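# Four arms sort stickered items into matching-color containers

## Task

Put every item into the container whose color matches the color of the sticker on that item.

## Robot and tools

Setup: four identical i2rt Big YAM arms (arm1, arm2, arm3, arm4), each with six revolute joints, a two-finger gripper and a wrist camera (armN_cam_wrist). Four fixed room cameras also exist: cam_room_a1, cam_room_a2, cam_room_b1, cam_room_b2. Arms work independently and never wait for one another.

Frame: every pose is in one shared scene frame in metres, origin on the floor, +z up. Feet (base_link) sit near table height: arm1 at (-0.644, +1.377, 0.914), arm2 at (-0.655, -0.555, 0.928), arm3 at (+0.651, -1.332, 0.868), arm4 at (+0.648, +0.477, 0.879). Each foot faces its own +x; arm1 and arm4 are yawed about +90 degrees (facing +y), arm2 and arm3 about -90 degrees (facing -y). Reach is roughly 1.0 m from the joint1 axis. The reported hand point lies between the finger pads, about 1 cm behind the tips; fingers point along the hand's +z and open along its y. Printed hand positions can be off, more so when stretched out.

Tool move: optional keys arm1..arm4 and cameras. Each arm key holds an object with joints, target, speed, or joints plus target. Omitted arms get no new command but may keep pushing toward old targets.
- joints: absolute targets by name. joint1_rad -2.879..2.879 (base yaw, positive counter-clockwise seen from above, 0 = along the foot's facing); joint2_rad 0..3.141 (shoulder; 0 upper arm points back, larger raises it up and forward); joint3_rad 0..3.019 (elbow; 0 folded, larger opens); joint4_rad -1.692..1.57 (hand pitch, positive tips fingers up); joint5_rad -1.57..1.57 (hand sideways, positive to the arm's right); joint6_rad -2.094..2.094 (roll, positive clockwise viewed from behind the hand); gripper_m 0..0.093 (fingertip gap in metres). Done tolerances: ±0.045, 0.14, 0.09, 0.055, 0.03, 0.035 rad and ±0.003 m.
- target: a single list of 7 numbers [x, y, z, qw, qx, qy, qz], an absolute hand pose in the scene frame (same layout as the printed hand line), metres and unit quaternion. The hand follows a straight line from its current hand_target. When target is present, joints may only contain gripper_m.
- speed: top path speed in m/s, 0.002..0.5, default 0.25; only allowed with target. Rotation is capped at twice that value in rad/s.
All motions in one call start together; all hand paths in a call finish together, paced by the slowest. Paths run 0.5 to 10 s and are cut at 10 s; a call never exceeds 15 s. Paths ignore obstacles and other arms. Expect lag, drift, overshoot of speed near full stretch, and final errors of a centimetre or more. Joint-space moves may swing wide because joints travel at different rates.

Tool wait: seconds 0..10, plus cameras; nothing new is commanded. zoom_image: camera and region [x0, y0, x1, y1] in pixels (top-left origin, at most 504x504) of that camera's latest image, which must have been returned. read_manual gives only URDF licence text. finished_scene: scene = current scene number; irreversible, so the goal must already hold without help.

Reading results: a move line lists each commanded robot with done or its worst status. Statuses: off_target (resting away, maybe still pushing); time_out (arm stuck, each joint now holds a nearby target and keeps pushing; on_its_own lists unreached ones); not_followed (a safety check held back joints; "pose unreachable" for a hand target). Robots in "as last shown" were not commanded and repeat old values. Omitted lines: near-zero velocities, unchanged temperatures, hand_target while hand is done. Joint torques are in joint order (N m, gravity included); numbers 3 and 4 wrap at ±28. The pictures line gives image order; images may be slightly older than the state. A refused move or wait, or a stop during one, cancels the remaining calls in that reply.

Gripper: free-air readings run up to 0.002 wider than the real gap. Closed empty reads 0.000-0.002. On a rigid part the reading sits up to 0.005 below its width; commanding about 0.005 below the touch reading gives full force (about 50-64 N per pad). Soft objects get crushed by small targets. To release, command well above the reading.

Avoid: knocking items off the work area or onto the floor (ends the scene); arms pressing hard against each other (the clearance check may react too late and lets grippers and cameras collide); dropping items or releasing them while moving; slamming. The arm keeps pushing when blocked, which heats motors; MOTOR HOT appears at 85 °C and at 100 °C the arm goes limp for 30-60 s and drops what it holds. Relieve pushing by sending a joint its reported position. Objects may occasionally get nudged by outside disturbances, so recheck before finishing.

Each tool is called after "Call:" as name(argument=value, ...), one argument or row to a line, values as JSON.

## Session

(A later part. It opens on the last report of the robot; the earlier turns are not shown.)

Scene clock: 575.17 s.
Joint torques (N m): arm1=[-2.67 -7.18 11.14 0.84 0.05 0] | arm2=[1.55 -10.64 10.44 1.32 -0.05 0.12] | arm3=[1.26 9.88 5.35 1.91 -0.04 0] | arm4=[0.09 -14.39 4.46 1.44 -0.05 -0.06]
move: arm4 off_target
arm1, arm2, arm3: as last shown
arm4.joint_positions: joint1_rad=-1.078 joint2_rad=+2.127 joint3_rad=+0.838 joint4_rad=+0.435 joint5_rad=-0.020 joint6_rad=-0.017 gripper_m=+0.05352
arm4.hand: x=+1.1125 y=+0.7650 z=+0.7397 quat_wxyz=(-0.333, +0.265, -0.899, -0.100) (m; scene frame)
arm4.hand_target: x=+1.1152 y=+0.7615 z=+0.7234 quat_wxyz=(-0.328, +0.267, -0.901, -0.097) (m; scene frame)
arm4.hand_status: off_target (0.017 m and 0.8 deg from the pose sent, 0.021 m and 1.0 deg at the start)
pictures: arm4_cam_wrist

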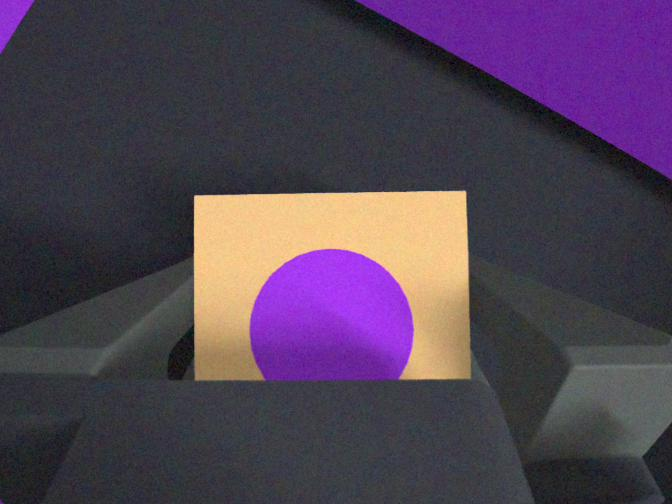

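Call:
move(
  arm4={"target":[1.112,0.762,0.737,0.3279,-0.2669,0.9010,0.0971],"speed":0.08},
  cameras=[],
)

Call:
move(
  arm4={"joints":{"gripper_m":0.09}},
  cameras=["arm4_cam_wrist"],
)

Call:
move(
  arm4={"target":[1.02,0.71,0.93,0.3279,-0.2669,0.9010,0.0971],"speed":0.2},
  cameras=["arm4_cam_wrist"],
)

Scene clock: 582.13 s.
Joint torques (N m): arm1=[-2.32 -7 11.12 0.8 0 0] | arm2=[1.44 -10.7 10.4 1.28 -0.06 0.13] | arm3=[1.14 9.88 5.33 1.95 -0.05 -0.01] | arm4=[0.62 -16.97 3.37 0.69 0.05 -0.01]
move: arm4 done
arm1, arm2, arm3: as last shown
arm4.joint_positions: joint1_rad=-1.078 joint2_rad=+2.127 joint3_rad=+0.838 joint4_rad=+0.435 joint5_rad=-0.020 joint6_rad=-0.017 gripper_m=+0.05352
arm4.hand: x=+1.1125 y=+0.7650 z=+0.7397 quat_wxyz=(-0.333, +0.265, -0.899, -0.100) (m; scene frame)
arm4.hand_target: x=+1.1118 y=+0.7619 z=+0.7369 quat_wxyz=(-0.328, +0.267, -0.901, -0.097) (m; scene frame)
arm4.hand_status: done (0.004 m and 0.8 deg from the pose sent, 0.004 m and 0.8 deg at the start)
pictures: none

Scene clock: 582.70 s.
Joint torques (N m): arm1=[-2.43 -6.89 11.19 0.73 0.03 0] | arm2=[1.49 -10.75 10.39 1.25 -0.06 0.12] | arm3=[1.2 9.99 5.39 1.99 -0.05 -0.01] | arm4=[0.26 -17.14 3.37 0.57 0.07 -0.01]
move: arm4 done
arm1, arm2, arm3: as last shown
arm4.joint_positions: joint1_rad=-1.078 joint2_rad=+2.127 joint3_rad=+0.838 joint4_rad=+0.434 joint5_rad=-0.020 joint6_rad=-0.017 gripper_m=+0.08991
arm4.joint_status: all done
arm4.hand: x=+1.1124 y=+0.7649 z=+0.7395 quat_wxyz=(-0.333, +0.265, -0.899, -0.100) (m; scene frame)
pictures: arm4_cam_wrist

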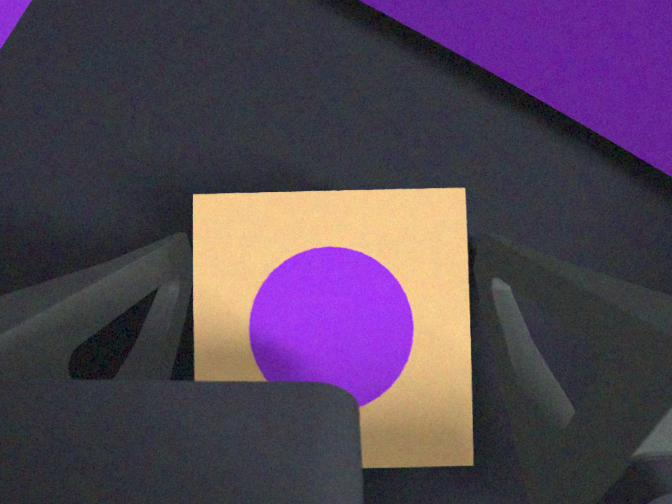

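Scene clock: 584.47 s.
Joint torques (N m): arm1=[-2.32 -7.18 11.07 0.87 0.02 0.01] | arm2=[1.49 -10.58 10.4 1.28 -0.06 0.13] | arm3=[1.2 10.05 5.35 1.99 -0.06 -0.01] | arm4=[0.97 -9.23 6.57 0.7 0.16 0.05]
move: arm4 done
arm1.joint_positions: joint1_rad=-2.285 joint2_rad=+1.207 joint3_rad=+0.976 joint4_rad=-0.798 joint5_rad=-0.011 joint6_rad=+0.000 gripper_m=+0.09296
arm1.hand: x=-0.2808 y=+1.1078 z=+1.1181 quat_wxyz=(-0.248, -0.304, -0.916, +0.081) (m; scene frame)
arm2.joint_positions: joint1_rad=+2.170 joint2_rad=+1.234 joint3_rad=+0.970 joint4_rad=-0.754 joint5_rad=+0.004 joint6_rad=-0.003 gripper_m=+0.09292
arm2.hand: x=-0.3088 y=-0.2556 z=+1.1311 quat_wxyz=(-0.258, +0.338, -0.900, -0.095) (m; scene frame)
arm3: as last shown
arm4.joint_positions: joint1_rad=-1.079 joint2_rad=+1.364 joint3_rad=+0.576 joint4_rad=-0.055 joint5_rad=-0.017 joint6_rad=-0.017 gripper_m=+0.08992
arm4.hand: x=+1.0253 y=+0.7108 z=+0.9372 quat_wxyz=(-0.339, +0.264, -0.898, -0.100) (m; scene frame)
arm4.hand_target: x=+1.0200 y=+0.7099 z=+0.9301 quat_wxyz=(-0.328, +0.267, -0.901, -0.097) (m; scene frame)
arm4.hand_status: done (0.009 m and 1.4 deg from the pose sent, 0.219 m and 0.7 deg at the start)
pictures: arm4_cam_wrist

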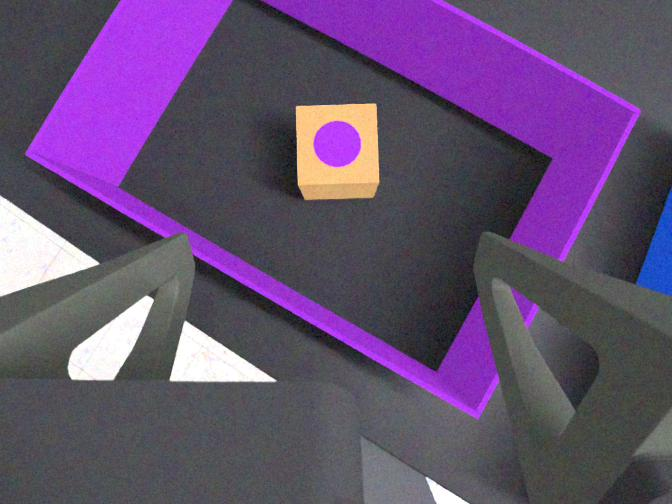

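Call:
move(
  arm4={"joints":{"joint1_rad":2.143,"joint2_rad":0.8,"joint3_rad":1.218,"joint4_rad":-1.3,"joint5_rad":0,"joint6_rad":0,"gripper_m":0.093}},
  cameras=["arm4_cam_wrist"],
)

Call:
move(
  arm4={"target":[0.26,0.21,1.17,-0.1237,-0.8761,-0.3398,0.3189],"speed":0.25},
  cameras=["arm4_cam_wrist"],
)

Call:
move(
  arm4={"target":[0.024,0.037,1.095,-0.1237,-0.8761,-0.3398,0.3189],"speed":0.2},
  cameras=["arm4_cam_wrist"],
)

Scene clock: 597.07 s.
Joint torques (N m): arm1=[-2.2 -6.95 11.21 0.75 0.04 0.04] | arm2=[1.44 -10.7 10.4 1.28 -0.05 0.13] | arm3=[1.38 10.05 5.39 1.98 -0.04 -0.01] | arm4=[0.56 -3.49 9.77 0.58 0.16 0.16]
Motor temperatures (°C): arm1=[21 25 35 23 21 21 22] | arm2=[23 26 32 22 22 20 23] | arm3=[24 25 25 24 24 23 23] | arm4=[22 24 34 22 24 21 26]
Heat: arm1: hottest joint3_rad 35 °C; arm2: hottest joint3_rad 32 °C; arm3: hottest joint2_rad 25 °C; arm4: hottest joint3_rad 34 °C.
move: arm4 done
arm1, arm2, arm3: as last shown
arm4.joint_positions: joint1_rad=+2.140 joint2_rad=+0.807 joint3_rad=+1.204 joint4_rad=-1.289 joint5_rad=-0.002 joint6_rad=-0.012 gripper_m=+0.09293
arm4.joint_status: all done
arm4.hand: x=+0.3939 y=+0.2941 z=+1.2883 quat_wxyz=(+0.102, +0.894, +0.296, -0.320) (m; scene frame)
pictures: arm4_cam_wrist

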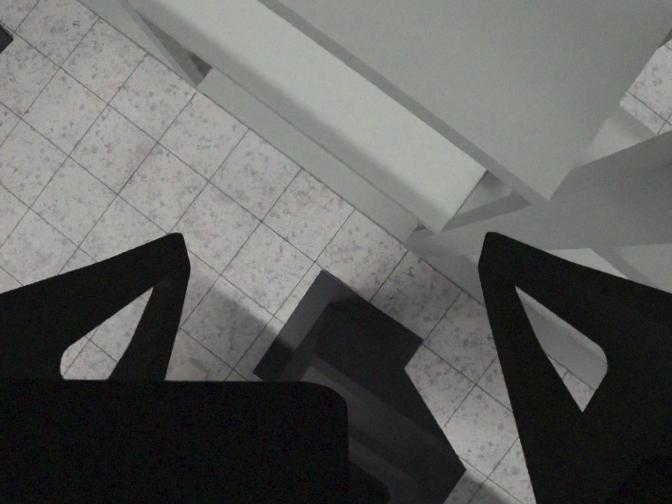

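Scene clock: 598.53 s.
Joint torques (N m): arm1=[-1.73 -6.77 11.3 0.91 0.06 0.01] | arm2=[1.49 -10.64 10.37 1.28 -0.06 0.12] | arm3=[1.2 9.99 5.37 1.94 -0.04 0] | arm4=[0.03 -9.64 9.47 1.59 -0.11 -0.09]
move: arm4 done
arm1, arm2: as last shown
arm3.joint_positions: joint1_rad=+0.075 joint2_rad=+0.276 joint3_rad=+1.523 joint4_rad=-1.599 joint5_rad=-0.185 joint6_rad=-0.597 gripper_m=+0.09396
arm3.hand: x=+0.6803 y=-1.3506 z=+1.4452 quat_wxyz=(-0.326, -0.350, -0.735, +0.481) (m; scene frame)
arm4.joint_positions: joint1_rad=+2.087 joint2_rad=+1.170 joint3_rad=+1.096 joint4_rad=-0.830 joint5_rad=-0.109 joint6_rad=-0.122 gripper_m=+0.09293
arm4.hand: x=+0.2648 y=+0.2090 z=+1.1673 quat_wxyz=(+0.124, +0.880, +0.337, -0.310) (m; scene frame)
arm4.hand_target: x=+0.2600 y=+0.2101 z=+1.1700 quat_wxyz=(+0.123, +0.876, +0.340, -0.319) (m; scene frame)
arm4.hand_status: done (0.006 m and 1.1 deg from the pose sent, 0.197 m and 6.0 deg at the start)
pictures: arm4_cam_wrist

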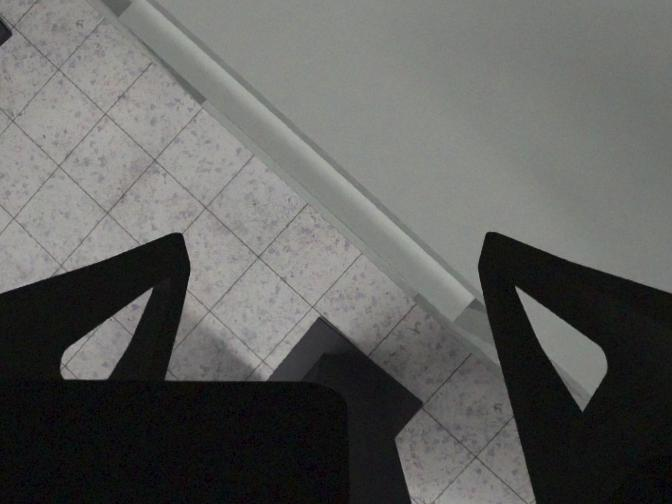

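Scene clock: 600.67 s.
Joint torques (N m): arm1=[-3.14 -6.65 11.38 0.81 0.06 0.01] | arm2=[1.44 -10.64 10.4 1.28 -0.06 0.12] | arm3=[1.32 9.99 5.35 1.98 -0.04 -0.01] | arm4=[1.49 -21.48 13.27 0.73 0.17 0.12]
move: arm4 off_target
arm1, arm2, arm3: as last shown
arm4.joint_positions: joint1_rad=+2.100 joint2_rad=+1.940 joint3_rad=+1.768 joint4_rad=-0.730 joint5_rad=-0.097 joint6_rad=-0.122 gripper_m=+0.09293
arm4.hand: x=+0.0327 y=+0.0500 z=+1.0847 quat_wxyz=(+0.120, +0.879, +0.341, -0.311) (m; scene frame)
arm4.hand_target: x=+0.0249 y=+0.0374 z=+1.0950 quat_wxyz=(+0.124, +0.876, +0.340, -0.319) (m; scene frame)
arm4.hand_status: off_target (0.019 m and 1.1 deg from the pose sent, 0.305 m and 1.2 deg at the start)
pictures: arm4_cam_wrist

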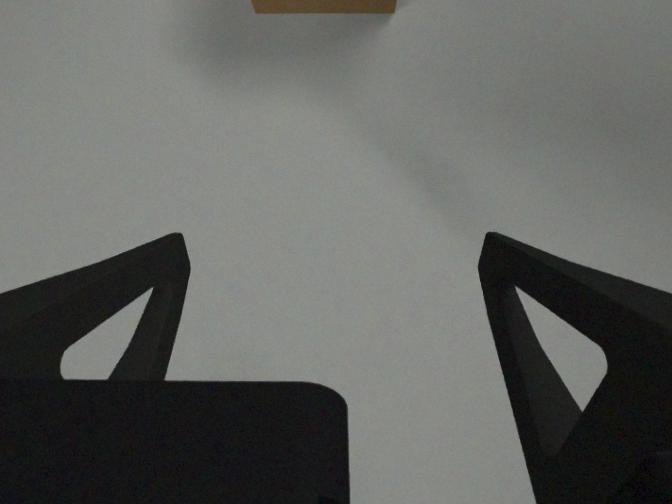

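Call:
move(
  arm4={"target":[-0.026,-0.013,1.075,-0.1237,-0.8761,-0.3398,0.3189],"speed":0.15},
  cameras=["arm4_cam_wrist"],
)

Scene clock: 612.33 s.
Joint torques (N m): arm1=[-2.2 -7.3 11.22 0.83 0.01 0.05] | arm2=[1.49 -10.58 10.35 1.28 -0.06 0.12] | arm3=[1.26 9.93 5.37 1.98 -0.05 -0.01] | arm4=[1.38 -24.53 13.33 0.66 0.14 0.2]
Motor temperatures (°C): arm1=[21 25 35 23 21 21 22] | arm2=[23 26 32 22 22 20 23] | arm3=[24 25 25 24 24 23 23] | arm4=[22 25 39 22 24 21 25]
Heat: arm1: hottest joint3_rad 35 °C; arm2: hottest joint3_rad 32 °C; arm3: hottest joint2_rad 25 °C; arm4: hottest joint3_rad 39 °C.
move: arm4 off_target
arm1, arm2, arm3: as last shown
arm4.joint_positions: joint1_rad=+2.121 joint2_rad=+2.161 joint3_rad=+2.077 joint4_rad=-0.816 joint5_rad=-0.085 joint6_rad=-0.112 gripper_m=+0.09293
arm4.hand: x=-0.0186 y=-0.0026 z=+1.0676 quat_wxyz=(+0.120, +0.877, +0.345, -0.312) (m; scene frame)
arm4.hand_target: x=-0.0253 y=-0.0124 z=+1.0748 quat_wxyz=(+0.124, +0.876, +0.340, -0.320) (m; scene frame)
arm4.hand_status: off_target (0.015 m and 1.0 deg from the pose sent, 0.087 m and 1.1 deg at the start)
pictures: arm4_cam_wrist

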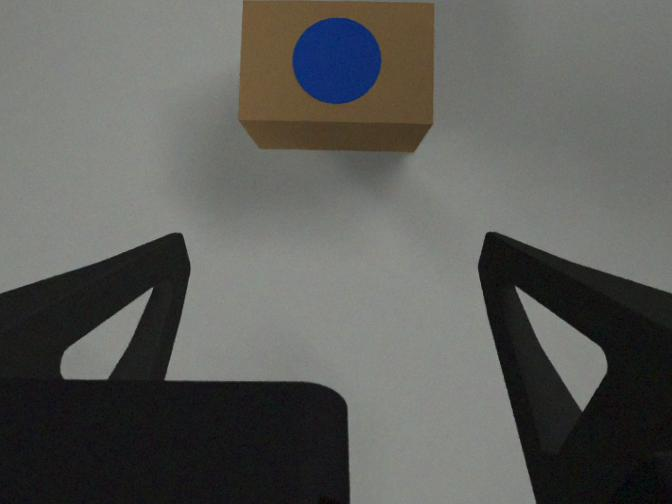

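Call:
move(
  arm4={"target":[-0.083,-0.064,1.003,-0.1203,-0.8796,-0.3306,0.3202],"speed":0.1},
  cameras=["arm4_cam_wrist"],
)

Scene clock: 620.50 s.
Joint torques (N m): arm1=[-2.2 -7.18 11.15 0.8 0.05 0] | arm2=[1.55 -10.7 10.41 1.31 -0.06 0.13] | arm3=[1.26 10.05 5.37 1.95 -0.05 -0.01] | arm4=[1.67 -26.58 13.56 0.53 0.1 0.17]
move: arm4 off_target
arm1, arm2, arm3: as last shown
arm4.joint_positions: joint1_rad=+2.133 joint2_rad=+2.480 joint3_rad=+2.504 joint4_rad=-0.900 joint5_rad=-0.060 joint6_rad=-0.085 gripper_m=+0.09293
arm4.hand: x=-0.0801 y=-0.0531 z=+1.0146 quat_wxyz=(+0.118, +0.878, +0.333, -0.323) (m; scene frame)
arm4.hand_target: x=-0.0820 y=-0.0631 z=+1.0029 quat_wxyz=(+0.121, +0.879, +0.330, -0.322) (m; scene frame)
arm4.hand_status: off_target (0.016 m and 0.6 deg from the pose sent, 0.110 m and 1.9 deg at the start)
pictures: arm4_cam_wrist

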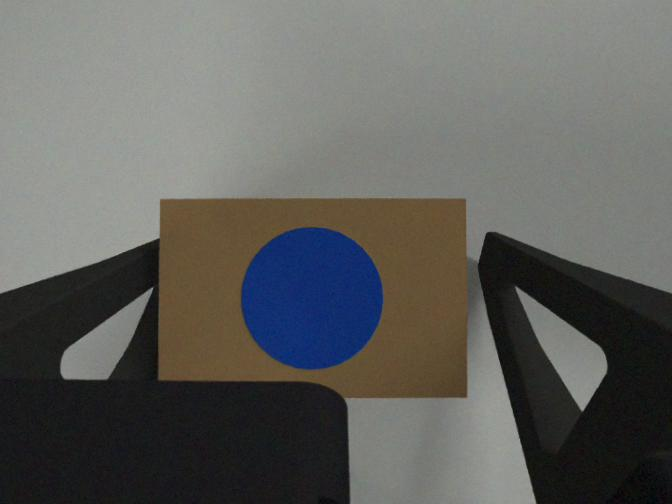

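Call:
move(
  arm4={"target":[-0.0795,-0.070,0.995,-0.1203,-0.8796,-0.3306,0.3202],"speed":0.1},
  cameras=["arm4_cam_wrist"],
)

Scene clock: 627.37 s.
Joint torques (N m): arm1=[-2.02 -7 11.43 1.02 0.01 -0.02] | arm2=[1.49 -10.52 10.39 1.28 -0.06 0.13] | arm3=[1.26 10.05 5.34 1.95 -0.05 0] | arm4=[1.73 -26.52 12.33 1.17 0.1 0.2]
move: arm4 off_target
arm1, arm2, arm3: as last shown
arm4.joint_positions: joint1_rad=+2.138 joint2_rad=+2.480 joint3_rad=+2.504 joint4_rad=-0.900 joint5_rad=-0.056 joint6_rad=-0.080 gripper_m=+0.09293
arm4.hand: x=-0.0777 y=-0.0564 z=+1.0142 quat_wxyz=(+0.117, +0.878, +0.333, -0.323) (m; scene frame)
arm4.hand_target: x=-0.0780 y=-0.0690 z=+0.9949 quat_wxyz=(+0.120, +0.879, +0.331, -0.321) (m; scene frame)
arm4.hand_status: off_target (0.024 m and 0.6 deg from the pose sent, 0.026 m and 0.6 deg at the start)
pictures: arm4_cam_wrist

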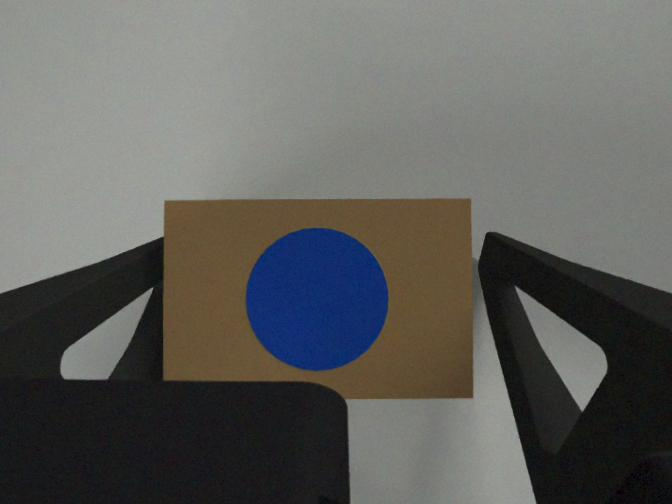

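Call:
move(
  arm4={"joints":{"gripper_m":0.055}},
  cameras=["arm4_cam_wrist"],
)

Call:
move(
  arm4={"target":[0.26,0.24,1.17,-0.1203,-0.8796,-0.3306,0.3202],"speed":0.25},
  cameras=["arm4_cam_wrist"],
)

Scene clock: 630.73 s.
Joint torques (N m): arm1=[-2.14 -7.06 11.23 0.68 0.01 -0.01] | arm2=[1.55 -10.7 10.4 1.28 -0.06 0.12] | arm3=[1.14 10.23 5.37 1.91 -0.04 -0.01] | arm4=[1.9 -25.76 12.31 1.16 0.13 0.16]
move: arm4 off_target
arm1, arm2, arm3: as last shown
arm4.joint_positions: joint1_rad=+2.139 joint2_rad=+2.480 joint3_rad=+2.504 joint4_rad=-0.900 joint5_rad=-0.055 joint6_rad=-0.078 gripper_m=+0.06927
arm4.joint_status: gripper_m off_target (ended at +0.06929, target +0.05500)
arm4.hand: x=-0.0774 y=-0.0568 z=+1.0142 quat_wxyz=(+0.117, +0.878, +0.332, -0.323) (m; scene frame)
pictures: arm4_cam_wrist

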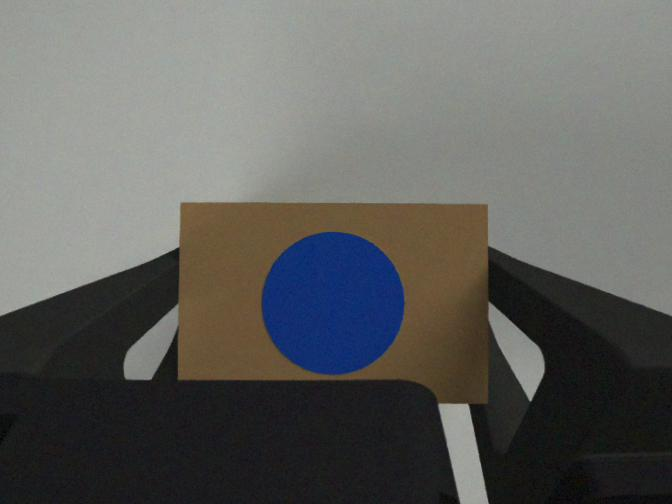

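Scene clock: 633.33 s.
Joint torques (N m): arm1=[-2.26 -7.3 11.21 0.88 0.05 0.01] | arm2=[1.61 -10.52 10.4 1.31 -0.05 0.13] | arm3=[1.38 9.99 5.33 1.96 -0.05 -0.01] | arm4=[0.32 -8.18 9.28 0.73 -0.14 -0.09]
move: arm4 done
arm1.joint_positions: joint1_rad=-2.285 joint2_rad=+1.207 joint3_rad=+0.976 joint4_rad=-0.798 joint5_rad=-0.011 joint6_rad=+0.000 gripper_m=+0.09296
arm1.hand: x=-0.2808 y=+1.1078 z=+1.1181 quat_wxyz=(-0.248, -0.304, -0.916, +0.081) (m; scene frame)
arm2.joint_positions: joint1_rad=+2.170 joint2_rad=+1.234 joint3_rad=+0.970 joint4_rad=-0.754 joint5_rad=+0.004 joint6_rad=-0.003 gripper_m=+0.09292
arm2.hand: x=-0.3088 y=-0.2556 z=+1.1311 quat_wxyz=(-0.258, +0.338, -0.900, -0.095) (m; scene frame)
arm3: as last shown
arm4.joint_positions: joint1_rad=+2.017 joint2_rad=+1.119 joint3_rad=+1.068 joint4_rad=-0.818 joint5_rad=-0.138 joint6_rad=-0.157 gripper_m=+0.06927
arm4.hand: x=+0.2602 y=+0.2380 z=+1.1767 quat_wxyz=(+0.123, +0.878, +0.326, -0.329) (m; scene frame)
arm4.hand_target: x=+0.2600 y=+0.2400 z=+1.1701 quat_wxyz=(+0.120, +0.880, +0.331, -0.320) (m; scene frame)
arm4.hand_status: done (0.007 m and 1.3 deg from the pose sent, 0.476 m and 0.6 deg at the start)
pictures: arm4_cam_wrist

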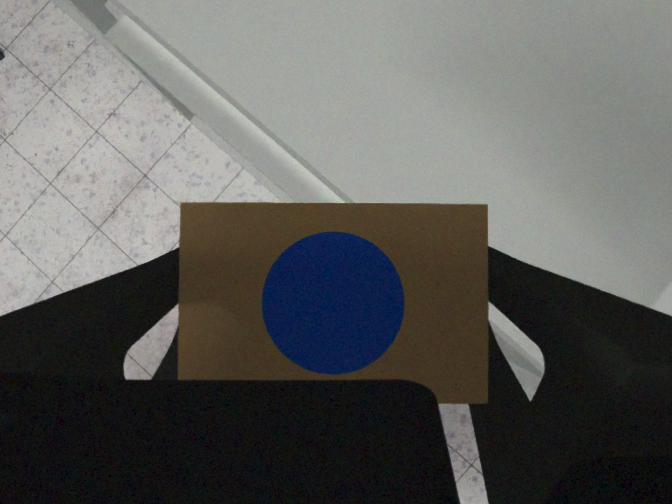

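Call:
move(
  arm4={"joints":{"joint1_rad":-1.814,"joint2_rad":0.9,"joint3_rad":1.3,"joint4_rad":-1.3,"joint5_rad":0,"joint6_rad":0}},
  cameras=["arm4_cam_wrist"],
)

Scene clock: 641.27 s.
Joint torques (N m): arm1=[-2.55 -6.89 11.17 0.84 0 -0.03] | arm2=[1.55 -10.7 10.4 1.28 -0.06 0.12] | arm3=[1.26 9.93 5.34 1.98 -0.05 -0.01] | arm4=[0.79 -5.25 9.85 0.55 0.07 0.17]
move: arm4 done
arm1, arm2, arm3: as last shown
arm4.joint_positions: joint1_rad=-1.812 joint2_rad=+0.908 joint3_rad=+1.286 joint4_rad=-1.290 joint5_rad=+0.000 joint6_rad=-0.012 gripper_m=+0.06928
arm4.joint_status: all done
arm4.hand: x=+0.9917 y=+0.4145 z=+1.2951 quat_wxyz=(-0.320, -0.081, -0.943, +0.034) (m; scene frame)
pictures: arm4_cam_wrist

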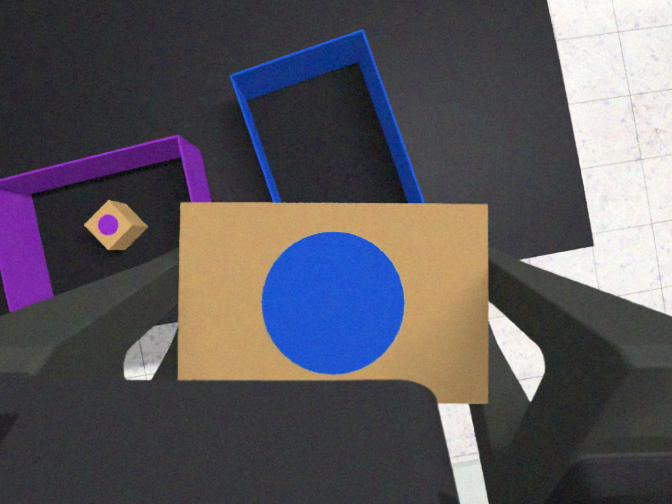

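Call:
move(
  arm4={"target":[1.16,0.398,0.86,0.342,0.0164,0.9396,-0.006],"speed":0.25},
  cameras=["arm4_cam_wrist"],
)

Scene clock: 651.37 s.
Joint torques (N m): arm1=[-2.43 -6.65 11.04 0.87 -0.02 0] | arm2=[1.49 -10.7 10.4 1.29 -0.06 0.13] | arm3=[1.2 9.99 5.37 1.98 -0.05 -0.01] | arm4=[0.79 -14.27 7.41 1.73 -0.11 -0.08]
move: arm4 off_target
arm1, arm2: as last shown
arm3.joint_positions: joint1_rad=+0.075 joint2_rad=+0.276 joint3_rad=+1.523 joint4_rad=-1.599 joint5_rad=-0.185 joint6_rad=-0.597 gripper_m=+0.09396
arm3.hand: x=+0.6803 y=-1.3506 z=+1.4452 quat_wxyz=(-0.326, -0.350, -0.735, +0.481) (m; scene frame)
arm4.joint_positions: joint1_rad=-1.812 joint2_rad=+1.743 joint3_rad=+0.714 joint4_rad=+0.104 joint5_rad=-0.096 joint6_rad=-0.099 gripper_m=+0.06928
arm4.hand: x=+1.1407 y=+0.4015 z=+0.8464 quat_wxyz=(-0.319, -0.025, -0.948, +0.002) (m; scene frame)
arm4.hand_target: x=+1.1592 y=+0.3982 z=+0.8605 quat_wxyz=(-0.342, -0.016, -0.940, +0.006) (m; scene frame)
arm4.hand_status: off_target (0.024 m and 3.0 deg from the pose sent, 0.467 m and 8.4 deg at the start)
pictures: arm4_cam_wrist

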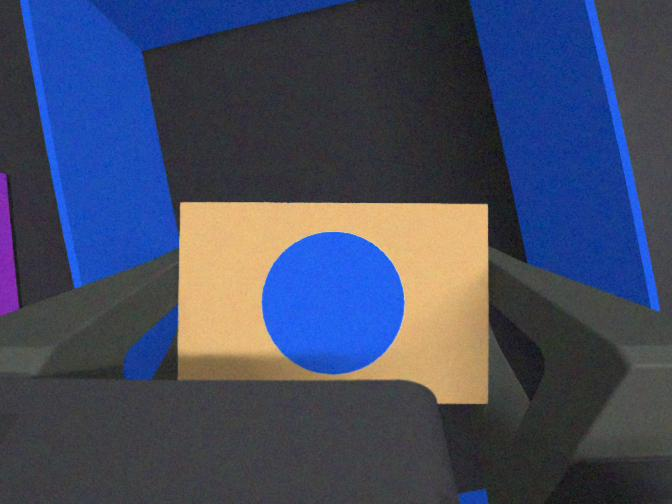

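Call:
move(
  arm4={"target":[1.163,0.391,0.765,0.342,0.0164,0.9396,-0.006],"speed":0.15},
  cameras=["arm4_cam_wrist"],
)

Call:
move(
  arm4={"target":[1.163,0.391,0.748,0.342,0.0164,0.9396,-0.006],"speed":0.08},
  cameras=["arm4_cam_wrist"],
)

Scene clock: 657.17 s.
Joint torques (N m): arm1=[-2.26 -7.3 11.17 0.85 0.01 0.01] | arm2=[1.49 -10.64 10.4 1.28 -0.06 0.12] | arm3=[1.26 10.05 5.38 1.98 -0.05 -0.01] | arm4=[0.21 -14.8 5.14 1.62 -0.11 -0.11]
move: arm4 off_target
arm1, arm2, arm3: as last shown
arm4.joint_positions: joint1_rad=-1.819 joint2_rad=+2.015 joint3_rad=+0.738 joint4_rad=+0.370 joint5_rad=-0.105 joint6_rad=-0.111 gripper_m=+0.06928
arm4.hand: x=+1.1489 y=+0.3975 z=+0.7618 quat_wxyz=(-0.327, -0.021, -0.945, +0.002) (m; scene frame)
arm4.hand_target: x=+1.1627 y=+0.3910 z=+0.7654 quat_wxyz=(-0.342, -0.016, -0.940, +0.006) (m; scene frame)
arm4.hand_status: off_target (0.016 m and 1.9 deg from the pose sent, 0.085 m and 3.0 deg at the start)
pictures: arm4_cam_wrist

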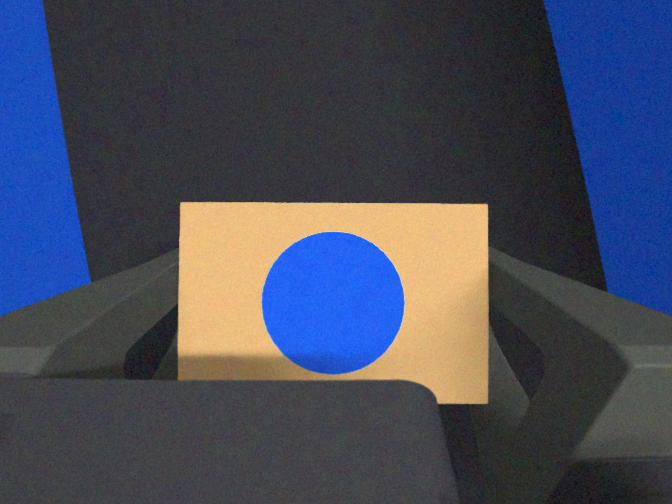

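Scene clock: 658.13 s.
Joint torques (N m): arm1=[-2.55 -7 11.19 0.76 0.03 -0.01] | arm2=[1.44 -10.58 10.39 1.29 -0.06 0.12] | arm3=[1.26 10.05 5.37 1.98 -0.05 -0.01] | arm4=[0.44 -14.21 4.72 1.61 -0.07 -0.08]
move: arm4 off_target
arm1, arm2, arm3: as last shown
arm4.joint_positions: joint1_rad=-1.819 joint2_rad=+2.059 joint3_rad=+0.747 joint4_rad=+0.413 joint5_rad=-0.105 joint6_rad=-0.111 gripper_m=+0.06928
arm4.hand: x=+1.1511 y=+0.3970 z=+0.7492 quat_wxyz=(-0.331, -0.020, -0.943, +0.002) (m; scene frame)
arm4.hand_target: x=+1.1626 y=+0.3910 z=+0.7483 quat_wxyz=(-0.342, -0.016, -0.940, +0.006) (m; scene frame)
arm4.hand_status: off_target (0.013 m and 1.5 deg from the pose sent, 0.021 m and 1.9 deg at the start)
pictures: arm4_cam_wrist

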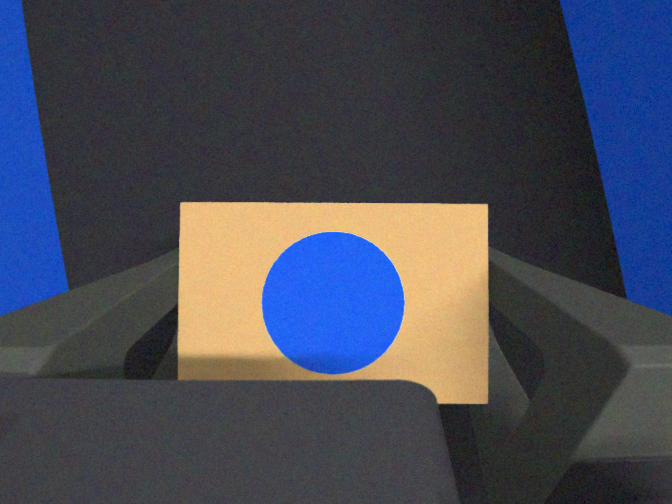

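Call:
move(
  arm4={"target":[1.163,0.391,0.734,0.342,0.0164,0.9396,-0.006],"speed":0.08},
  cameras=[],
)

Call:
move(
  arm4={"target":[1.163,0.391,0.722,0.342,0.0164,0.9396,-0.006],"speed":0.08},
  cameras=["arm4_cam_wrist"],
)

Scene clock: 661.93 s.
Joint torques (N m): arm1=[-1.85 -6.71 11.33 0.68 0.02 -0.02] | arm2=[1.49 -10.58 10.4 1.29 -0.06 0.13] | arm3=[1.32 10.17 5.33 1.99 -0.05 -0.01] | arm4=[0.38 -14.27 4.63 1.57 -0.14 -0.06]
move: arm4 off_target
arm1, arm2, arm3: as last shown
arm4.joint_positions: joint1_rad=-1.819 joint2_rad=+2.098 joint3_rad=+0.759 joint4_rad=+0.448 joint5_rad=-0.105 joint6_rad=-0.114 gripper_m=+0.06928
arm4.hand: x=+1.1539 y=+0.3964 z=+0.7384 quat_wxyz=(-0.334, -0.019, -0.942, +0.003) (m; scene frame)
arm4.hand_target: x=+1.1626 y=+0.3910 z=+0.7343 quat_wxyz=(-0.342, -0.016, -0.940, +0.006) (m; scene frame)
arm4.hand_status: off_target (0.011 m and 1.0 deg from the pose sent, 0.020 m and 1.5 deg at the start)
pictures: none

Scene clock: 662.90 s.
Joint torques (N m): arm1=[-2.2 -7.12 11.21 0.8 -0.03 -0.01] | arm2=[1.38 -10.64 10.43 1.31 -0.06 0.13] | arm3=[1.38 9.99 5.35 1.92 -0.05 -0.02] | arm4=[0.03 -13.27 3.92 1.39 -0.11 -0.05]
move: arm4 off_target
arm1, arm2, arm3: as last shown
arm4.joint_positions: joint1_rad=-1.819 joint2_rad=+2.117 joint3_rad=+0.773 joint4_rad=+0.484 joint5_rad=-0.105 joint6_rad=-0.115 gripper_m=+0.06928
arm4.hand: x=+1.1632 y=+0.3946 z=+0.7378 quat_wxyz=(-0.349, -0.017, -0.937, +0.006) (m; scene frame)
arm4.hand_target: x=+1.1622 y=+0.3912 z=+0.7224 quat_wxyz=(-0.342, -0.016, -0.940, +0.006) (m; scene frame)
arm4.hand_status: off_target (0.016 m and 0.8 deg from the pose sent, 0.019 m and 1.0 deg at the start)
pictures: arm4_cam_wrist

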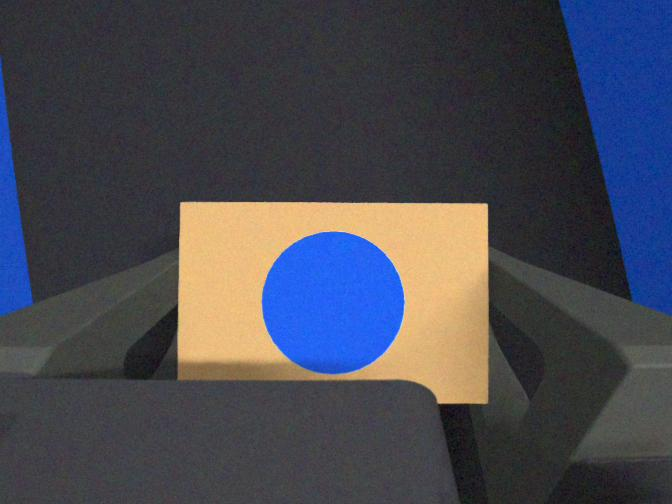

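Call:
move(
  arm4={"target":[1.16,0.392,0.735,0.342,0.0164,0.9396,-0.006],"speed":0.08},
  cameras=[],
)

Call:
move(
  arm4={"joints":{"gripper_m":0.093}},
  cameras=["arm4_cam_wrist"],
)

Call:
move(
  arm4={"target":[1.07,0.395,0.95,0.342,0.0164,0.9396,-0.006],"speed":0.2},
  cameras=["arm4_cam_wrist","cam_room_a2"],
)

Scene clock: 669.40 s.
Joint torques (N m): arm1=[-2.08 -7.18 11.28 1.05 0.04 0.03] | arm2=[1.49 -10.58 10.35 1.28 -0.06 0.13] | arm3=[1.32 10.05 5.35 1.96 -0.05 -0.01] | arm4=[0.5 -16.56 2.86 0.57 -0.11 -0.06]
move: arm4 done
arm1, arm2, arm3: as last shown
arm4.joint_positions: joint1_rad=-1.819 joint2_rad=+2.117 joint3_rad=+0.773 joint4_rad=+0.484 joint5_rad=-0.105 joint6_rad=-0.115 gripper_m=+0.06928
arm4.hand: x=+1.1632 y=+0.3946 z=+0.7378 quat_wxyz=(-0.349, -0.017, -0.937, +0.006) (m; scene frame)
arm4.hand_target: x=+1.1599 y=+0.3921 z=+0.7349 quat_wxyz=(-0.342, -0.016, -0.940, +0.006) (m; scene frame)
arm4.hand_status: done (0.005 m and 0.8 deg from the pose sent, 0.005 m and 0.8 deg at the start)
pictures: none

Scene clock: 669.90 s.
Joint torques (N m): arm1=[-2.2 -7.36 11.32 0.81 0.06 -0.04] | arm2=[1.49 -10.7 10.39 1.28 -0.06 0.12] | arm3=[1.26 9.99 5.35 1.91 -0.04 0] | arm4=[0.44 -16.85 2.82 0.59 -0.06 -0.01]
move: arm4 done
arm1.joint_positions: joint1_rad=-2.285 joint2_rad=+1.207 joint3_rad=+0.976 joint4_rad=-0.798 joint5_rad=-0.011 joint6_rad=+0.000 gripper_m=+0.09296
arm1.hand: x=-0.2808 y=+1.1078 z=+1.1181 quat_wxyz=(-0.248, -0.304, -0.916, +0.081) (m; scene frame)
arm2.joint_positions: joint1_rad=+2.170 joint2_rad=+1.234 joint3_rad=+0.970 joint4_rad=-0.754 joint5_rad=+0.004 joint6_rad=-0.003 gripper_m=+0.09292
arm2.hand: x=-0.3088 y=-0.2556 z=+1.1311 quat_wxyz=(-0.258, +0.338, -0.900, -0.095) (m; scene frame)
arm3: as last shown
arm4.joint_positions: joint1_rad=-1.819 joint2_rad=+2.117 joint3_rad=+0.773 joint4_rad=+0.483 joint5_rad=-0.105 joint6_rad=-0.115 gripper_m=+0.09291
arm4.joint_status: all done
arm4.hand: x=+1.1631 y=+0.3947 z=+0.7377 quat_wxyz=(-0.348, -0.017, -0.937, +0.006) (m; scene frame)
pictures: arm4_cam_wrist

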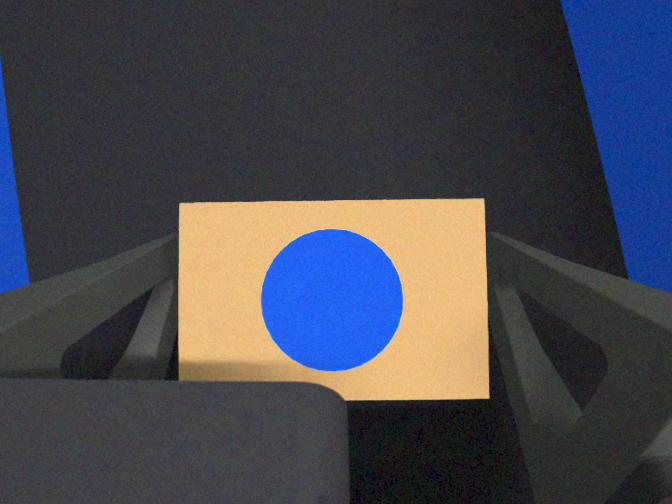

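Scene clock: 671.70 s.
Joint torques (N m): arm1=[-1.96 -6.83 11.29 0.76 0 0] | arm2=[1.55 -10.64 10.37 1.29 -0.05 0.13] | arm3=[1.2 9.88 5.37 1.95 -0.05 -0.01] | arm4=[0.21 -8.47 7.31 0.61 -0.14 -0.1]
move: arm4 done
arm1, arm2, arm3: as last shown
arm4.joint_positions: joint1_rad=-1.867 joint2_rad=+1.296 joint3_rad=+0.582 joint4_rad=-0.145 joint5_rad=-0.136 joint6_rad=-0.147 gripper_m=+0.09291
arm4.hand: x=+1.0739 y=+0.3973 z=+0.9555 quat_wxyz=(-0.351, -0.019, -0.936, +0.006) (m; scene frame)
arm4.hand_target: x=+1.0700 y=+0.3950 z=+0.9501 quat_wxyz=(-0.342, -0.016, -0.940, +0.006) (m; scene frame)
arm4.hand_status: done (0.007 m and 1.2 deg from the pose sent, 0.232 m and 0.8 deg at the start)
pictures: arm4_cam_wrist, cam_room_a2

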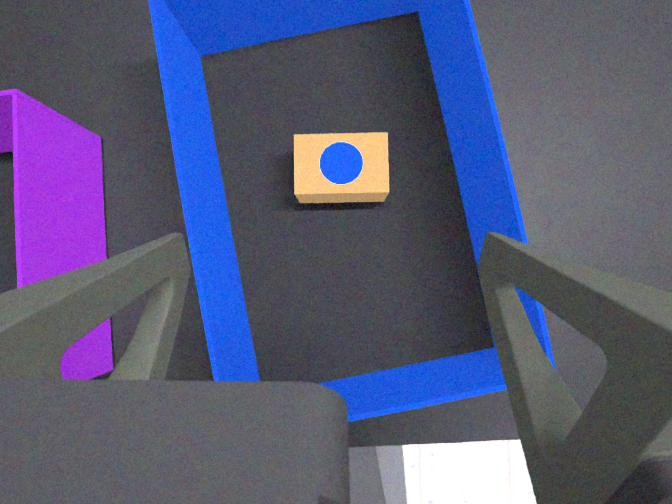

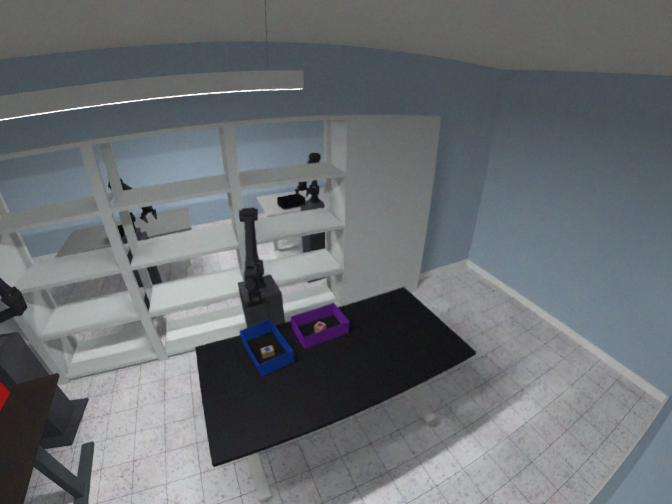

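Both items are in place. Finish.

Call:
finished_scene(
  scene=1,
)

The scene is finished: the task was done.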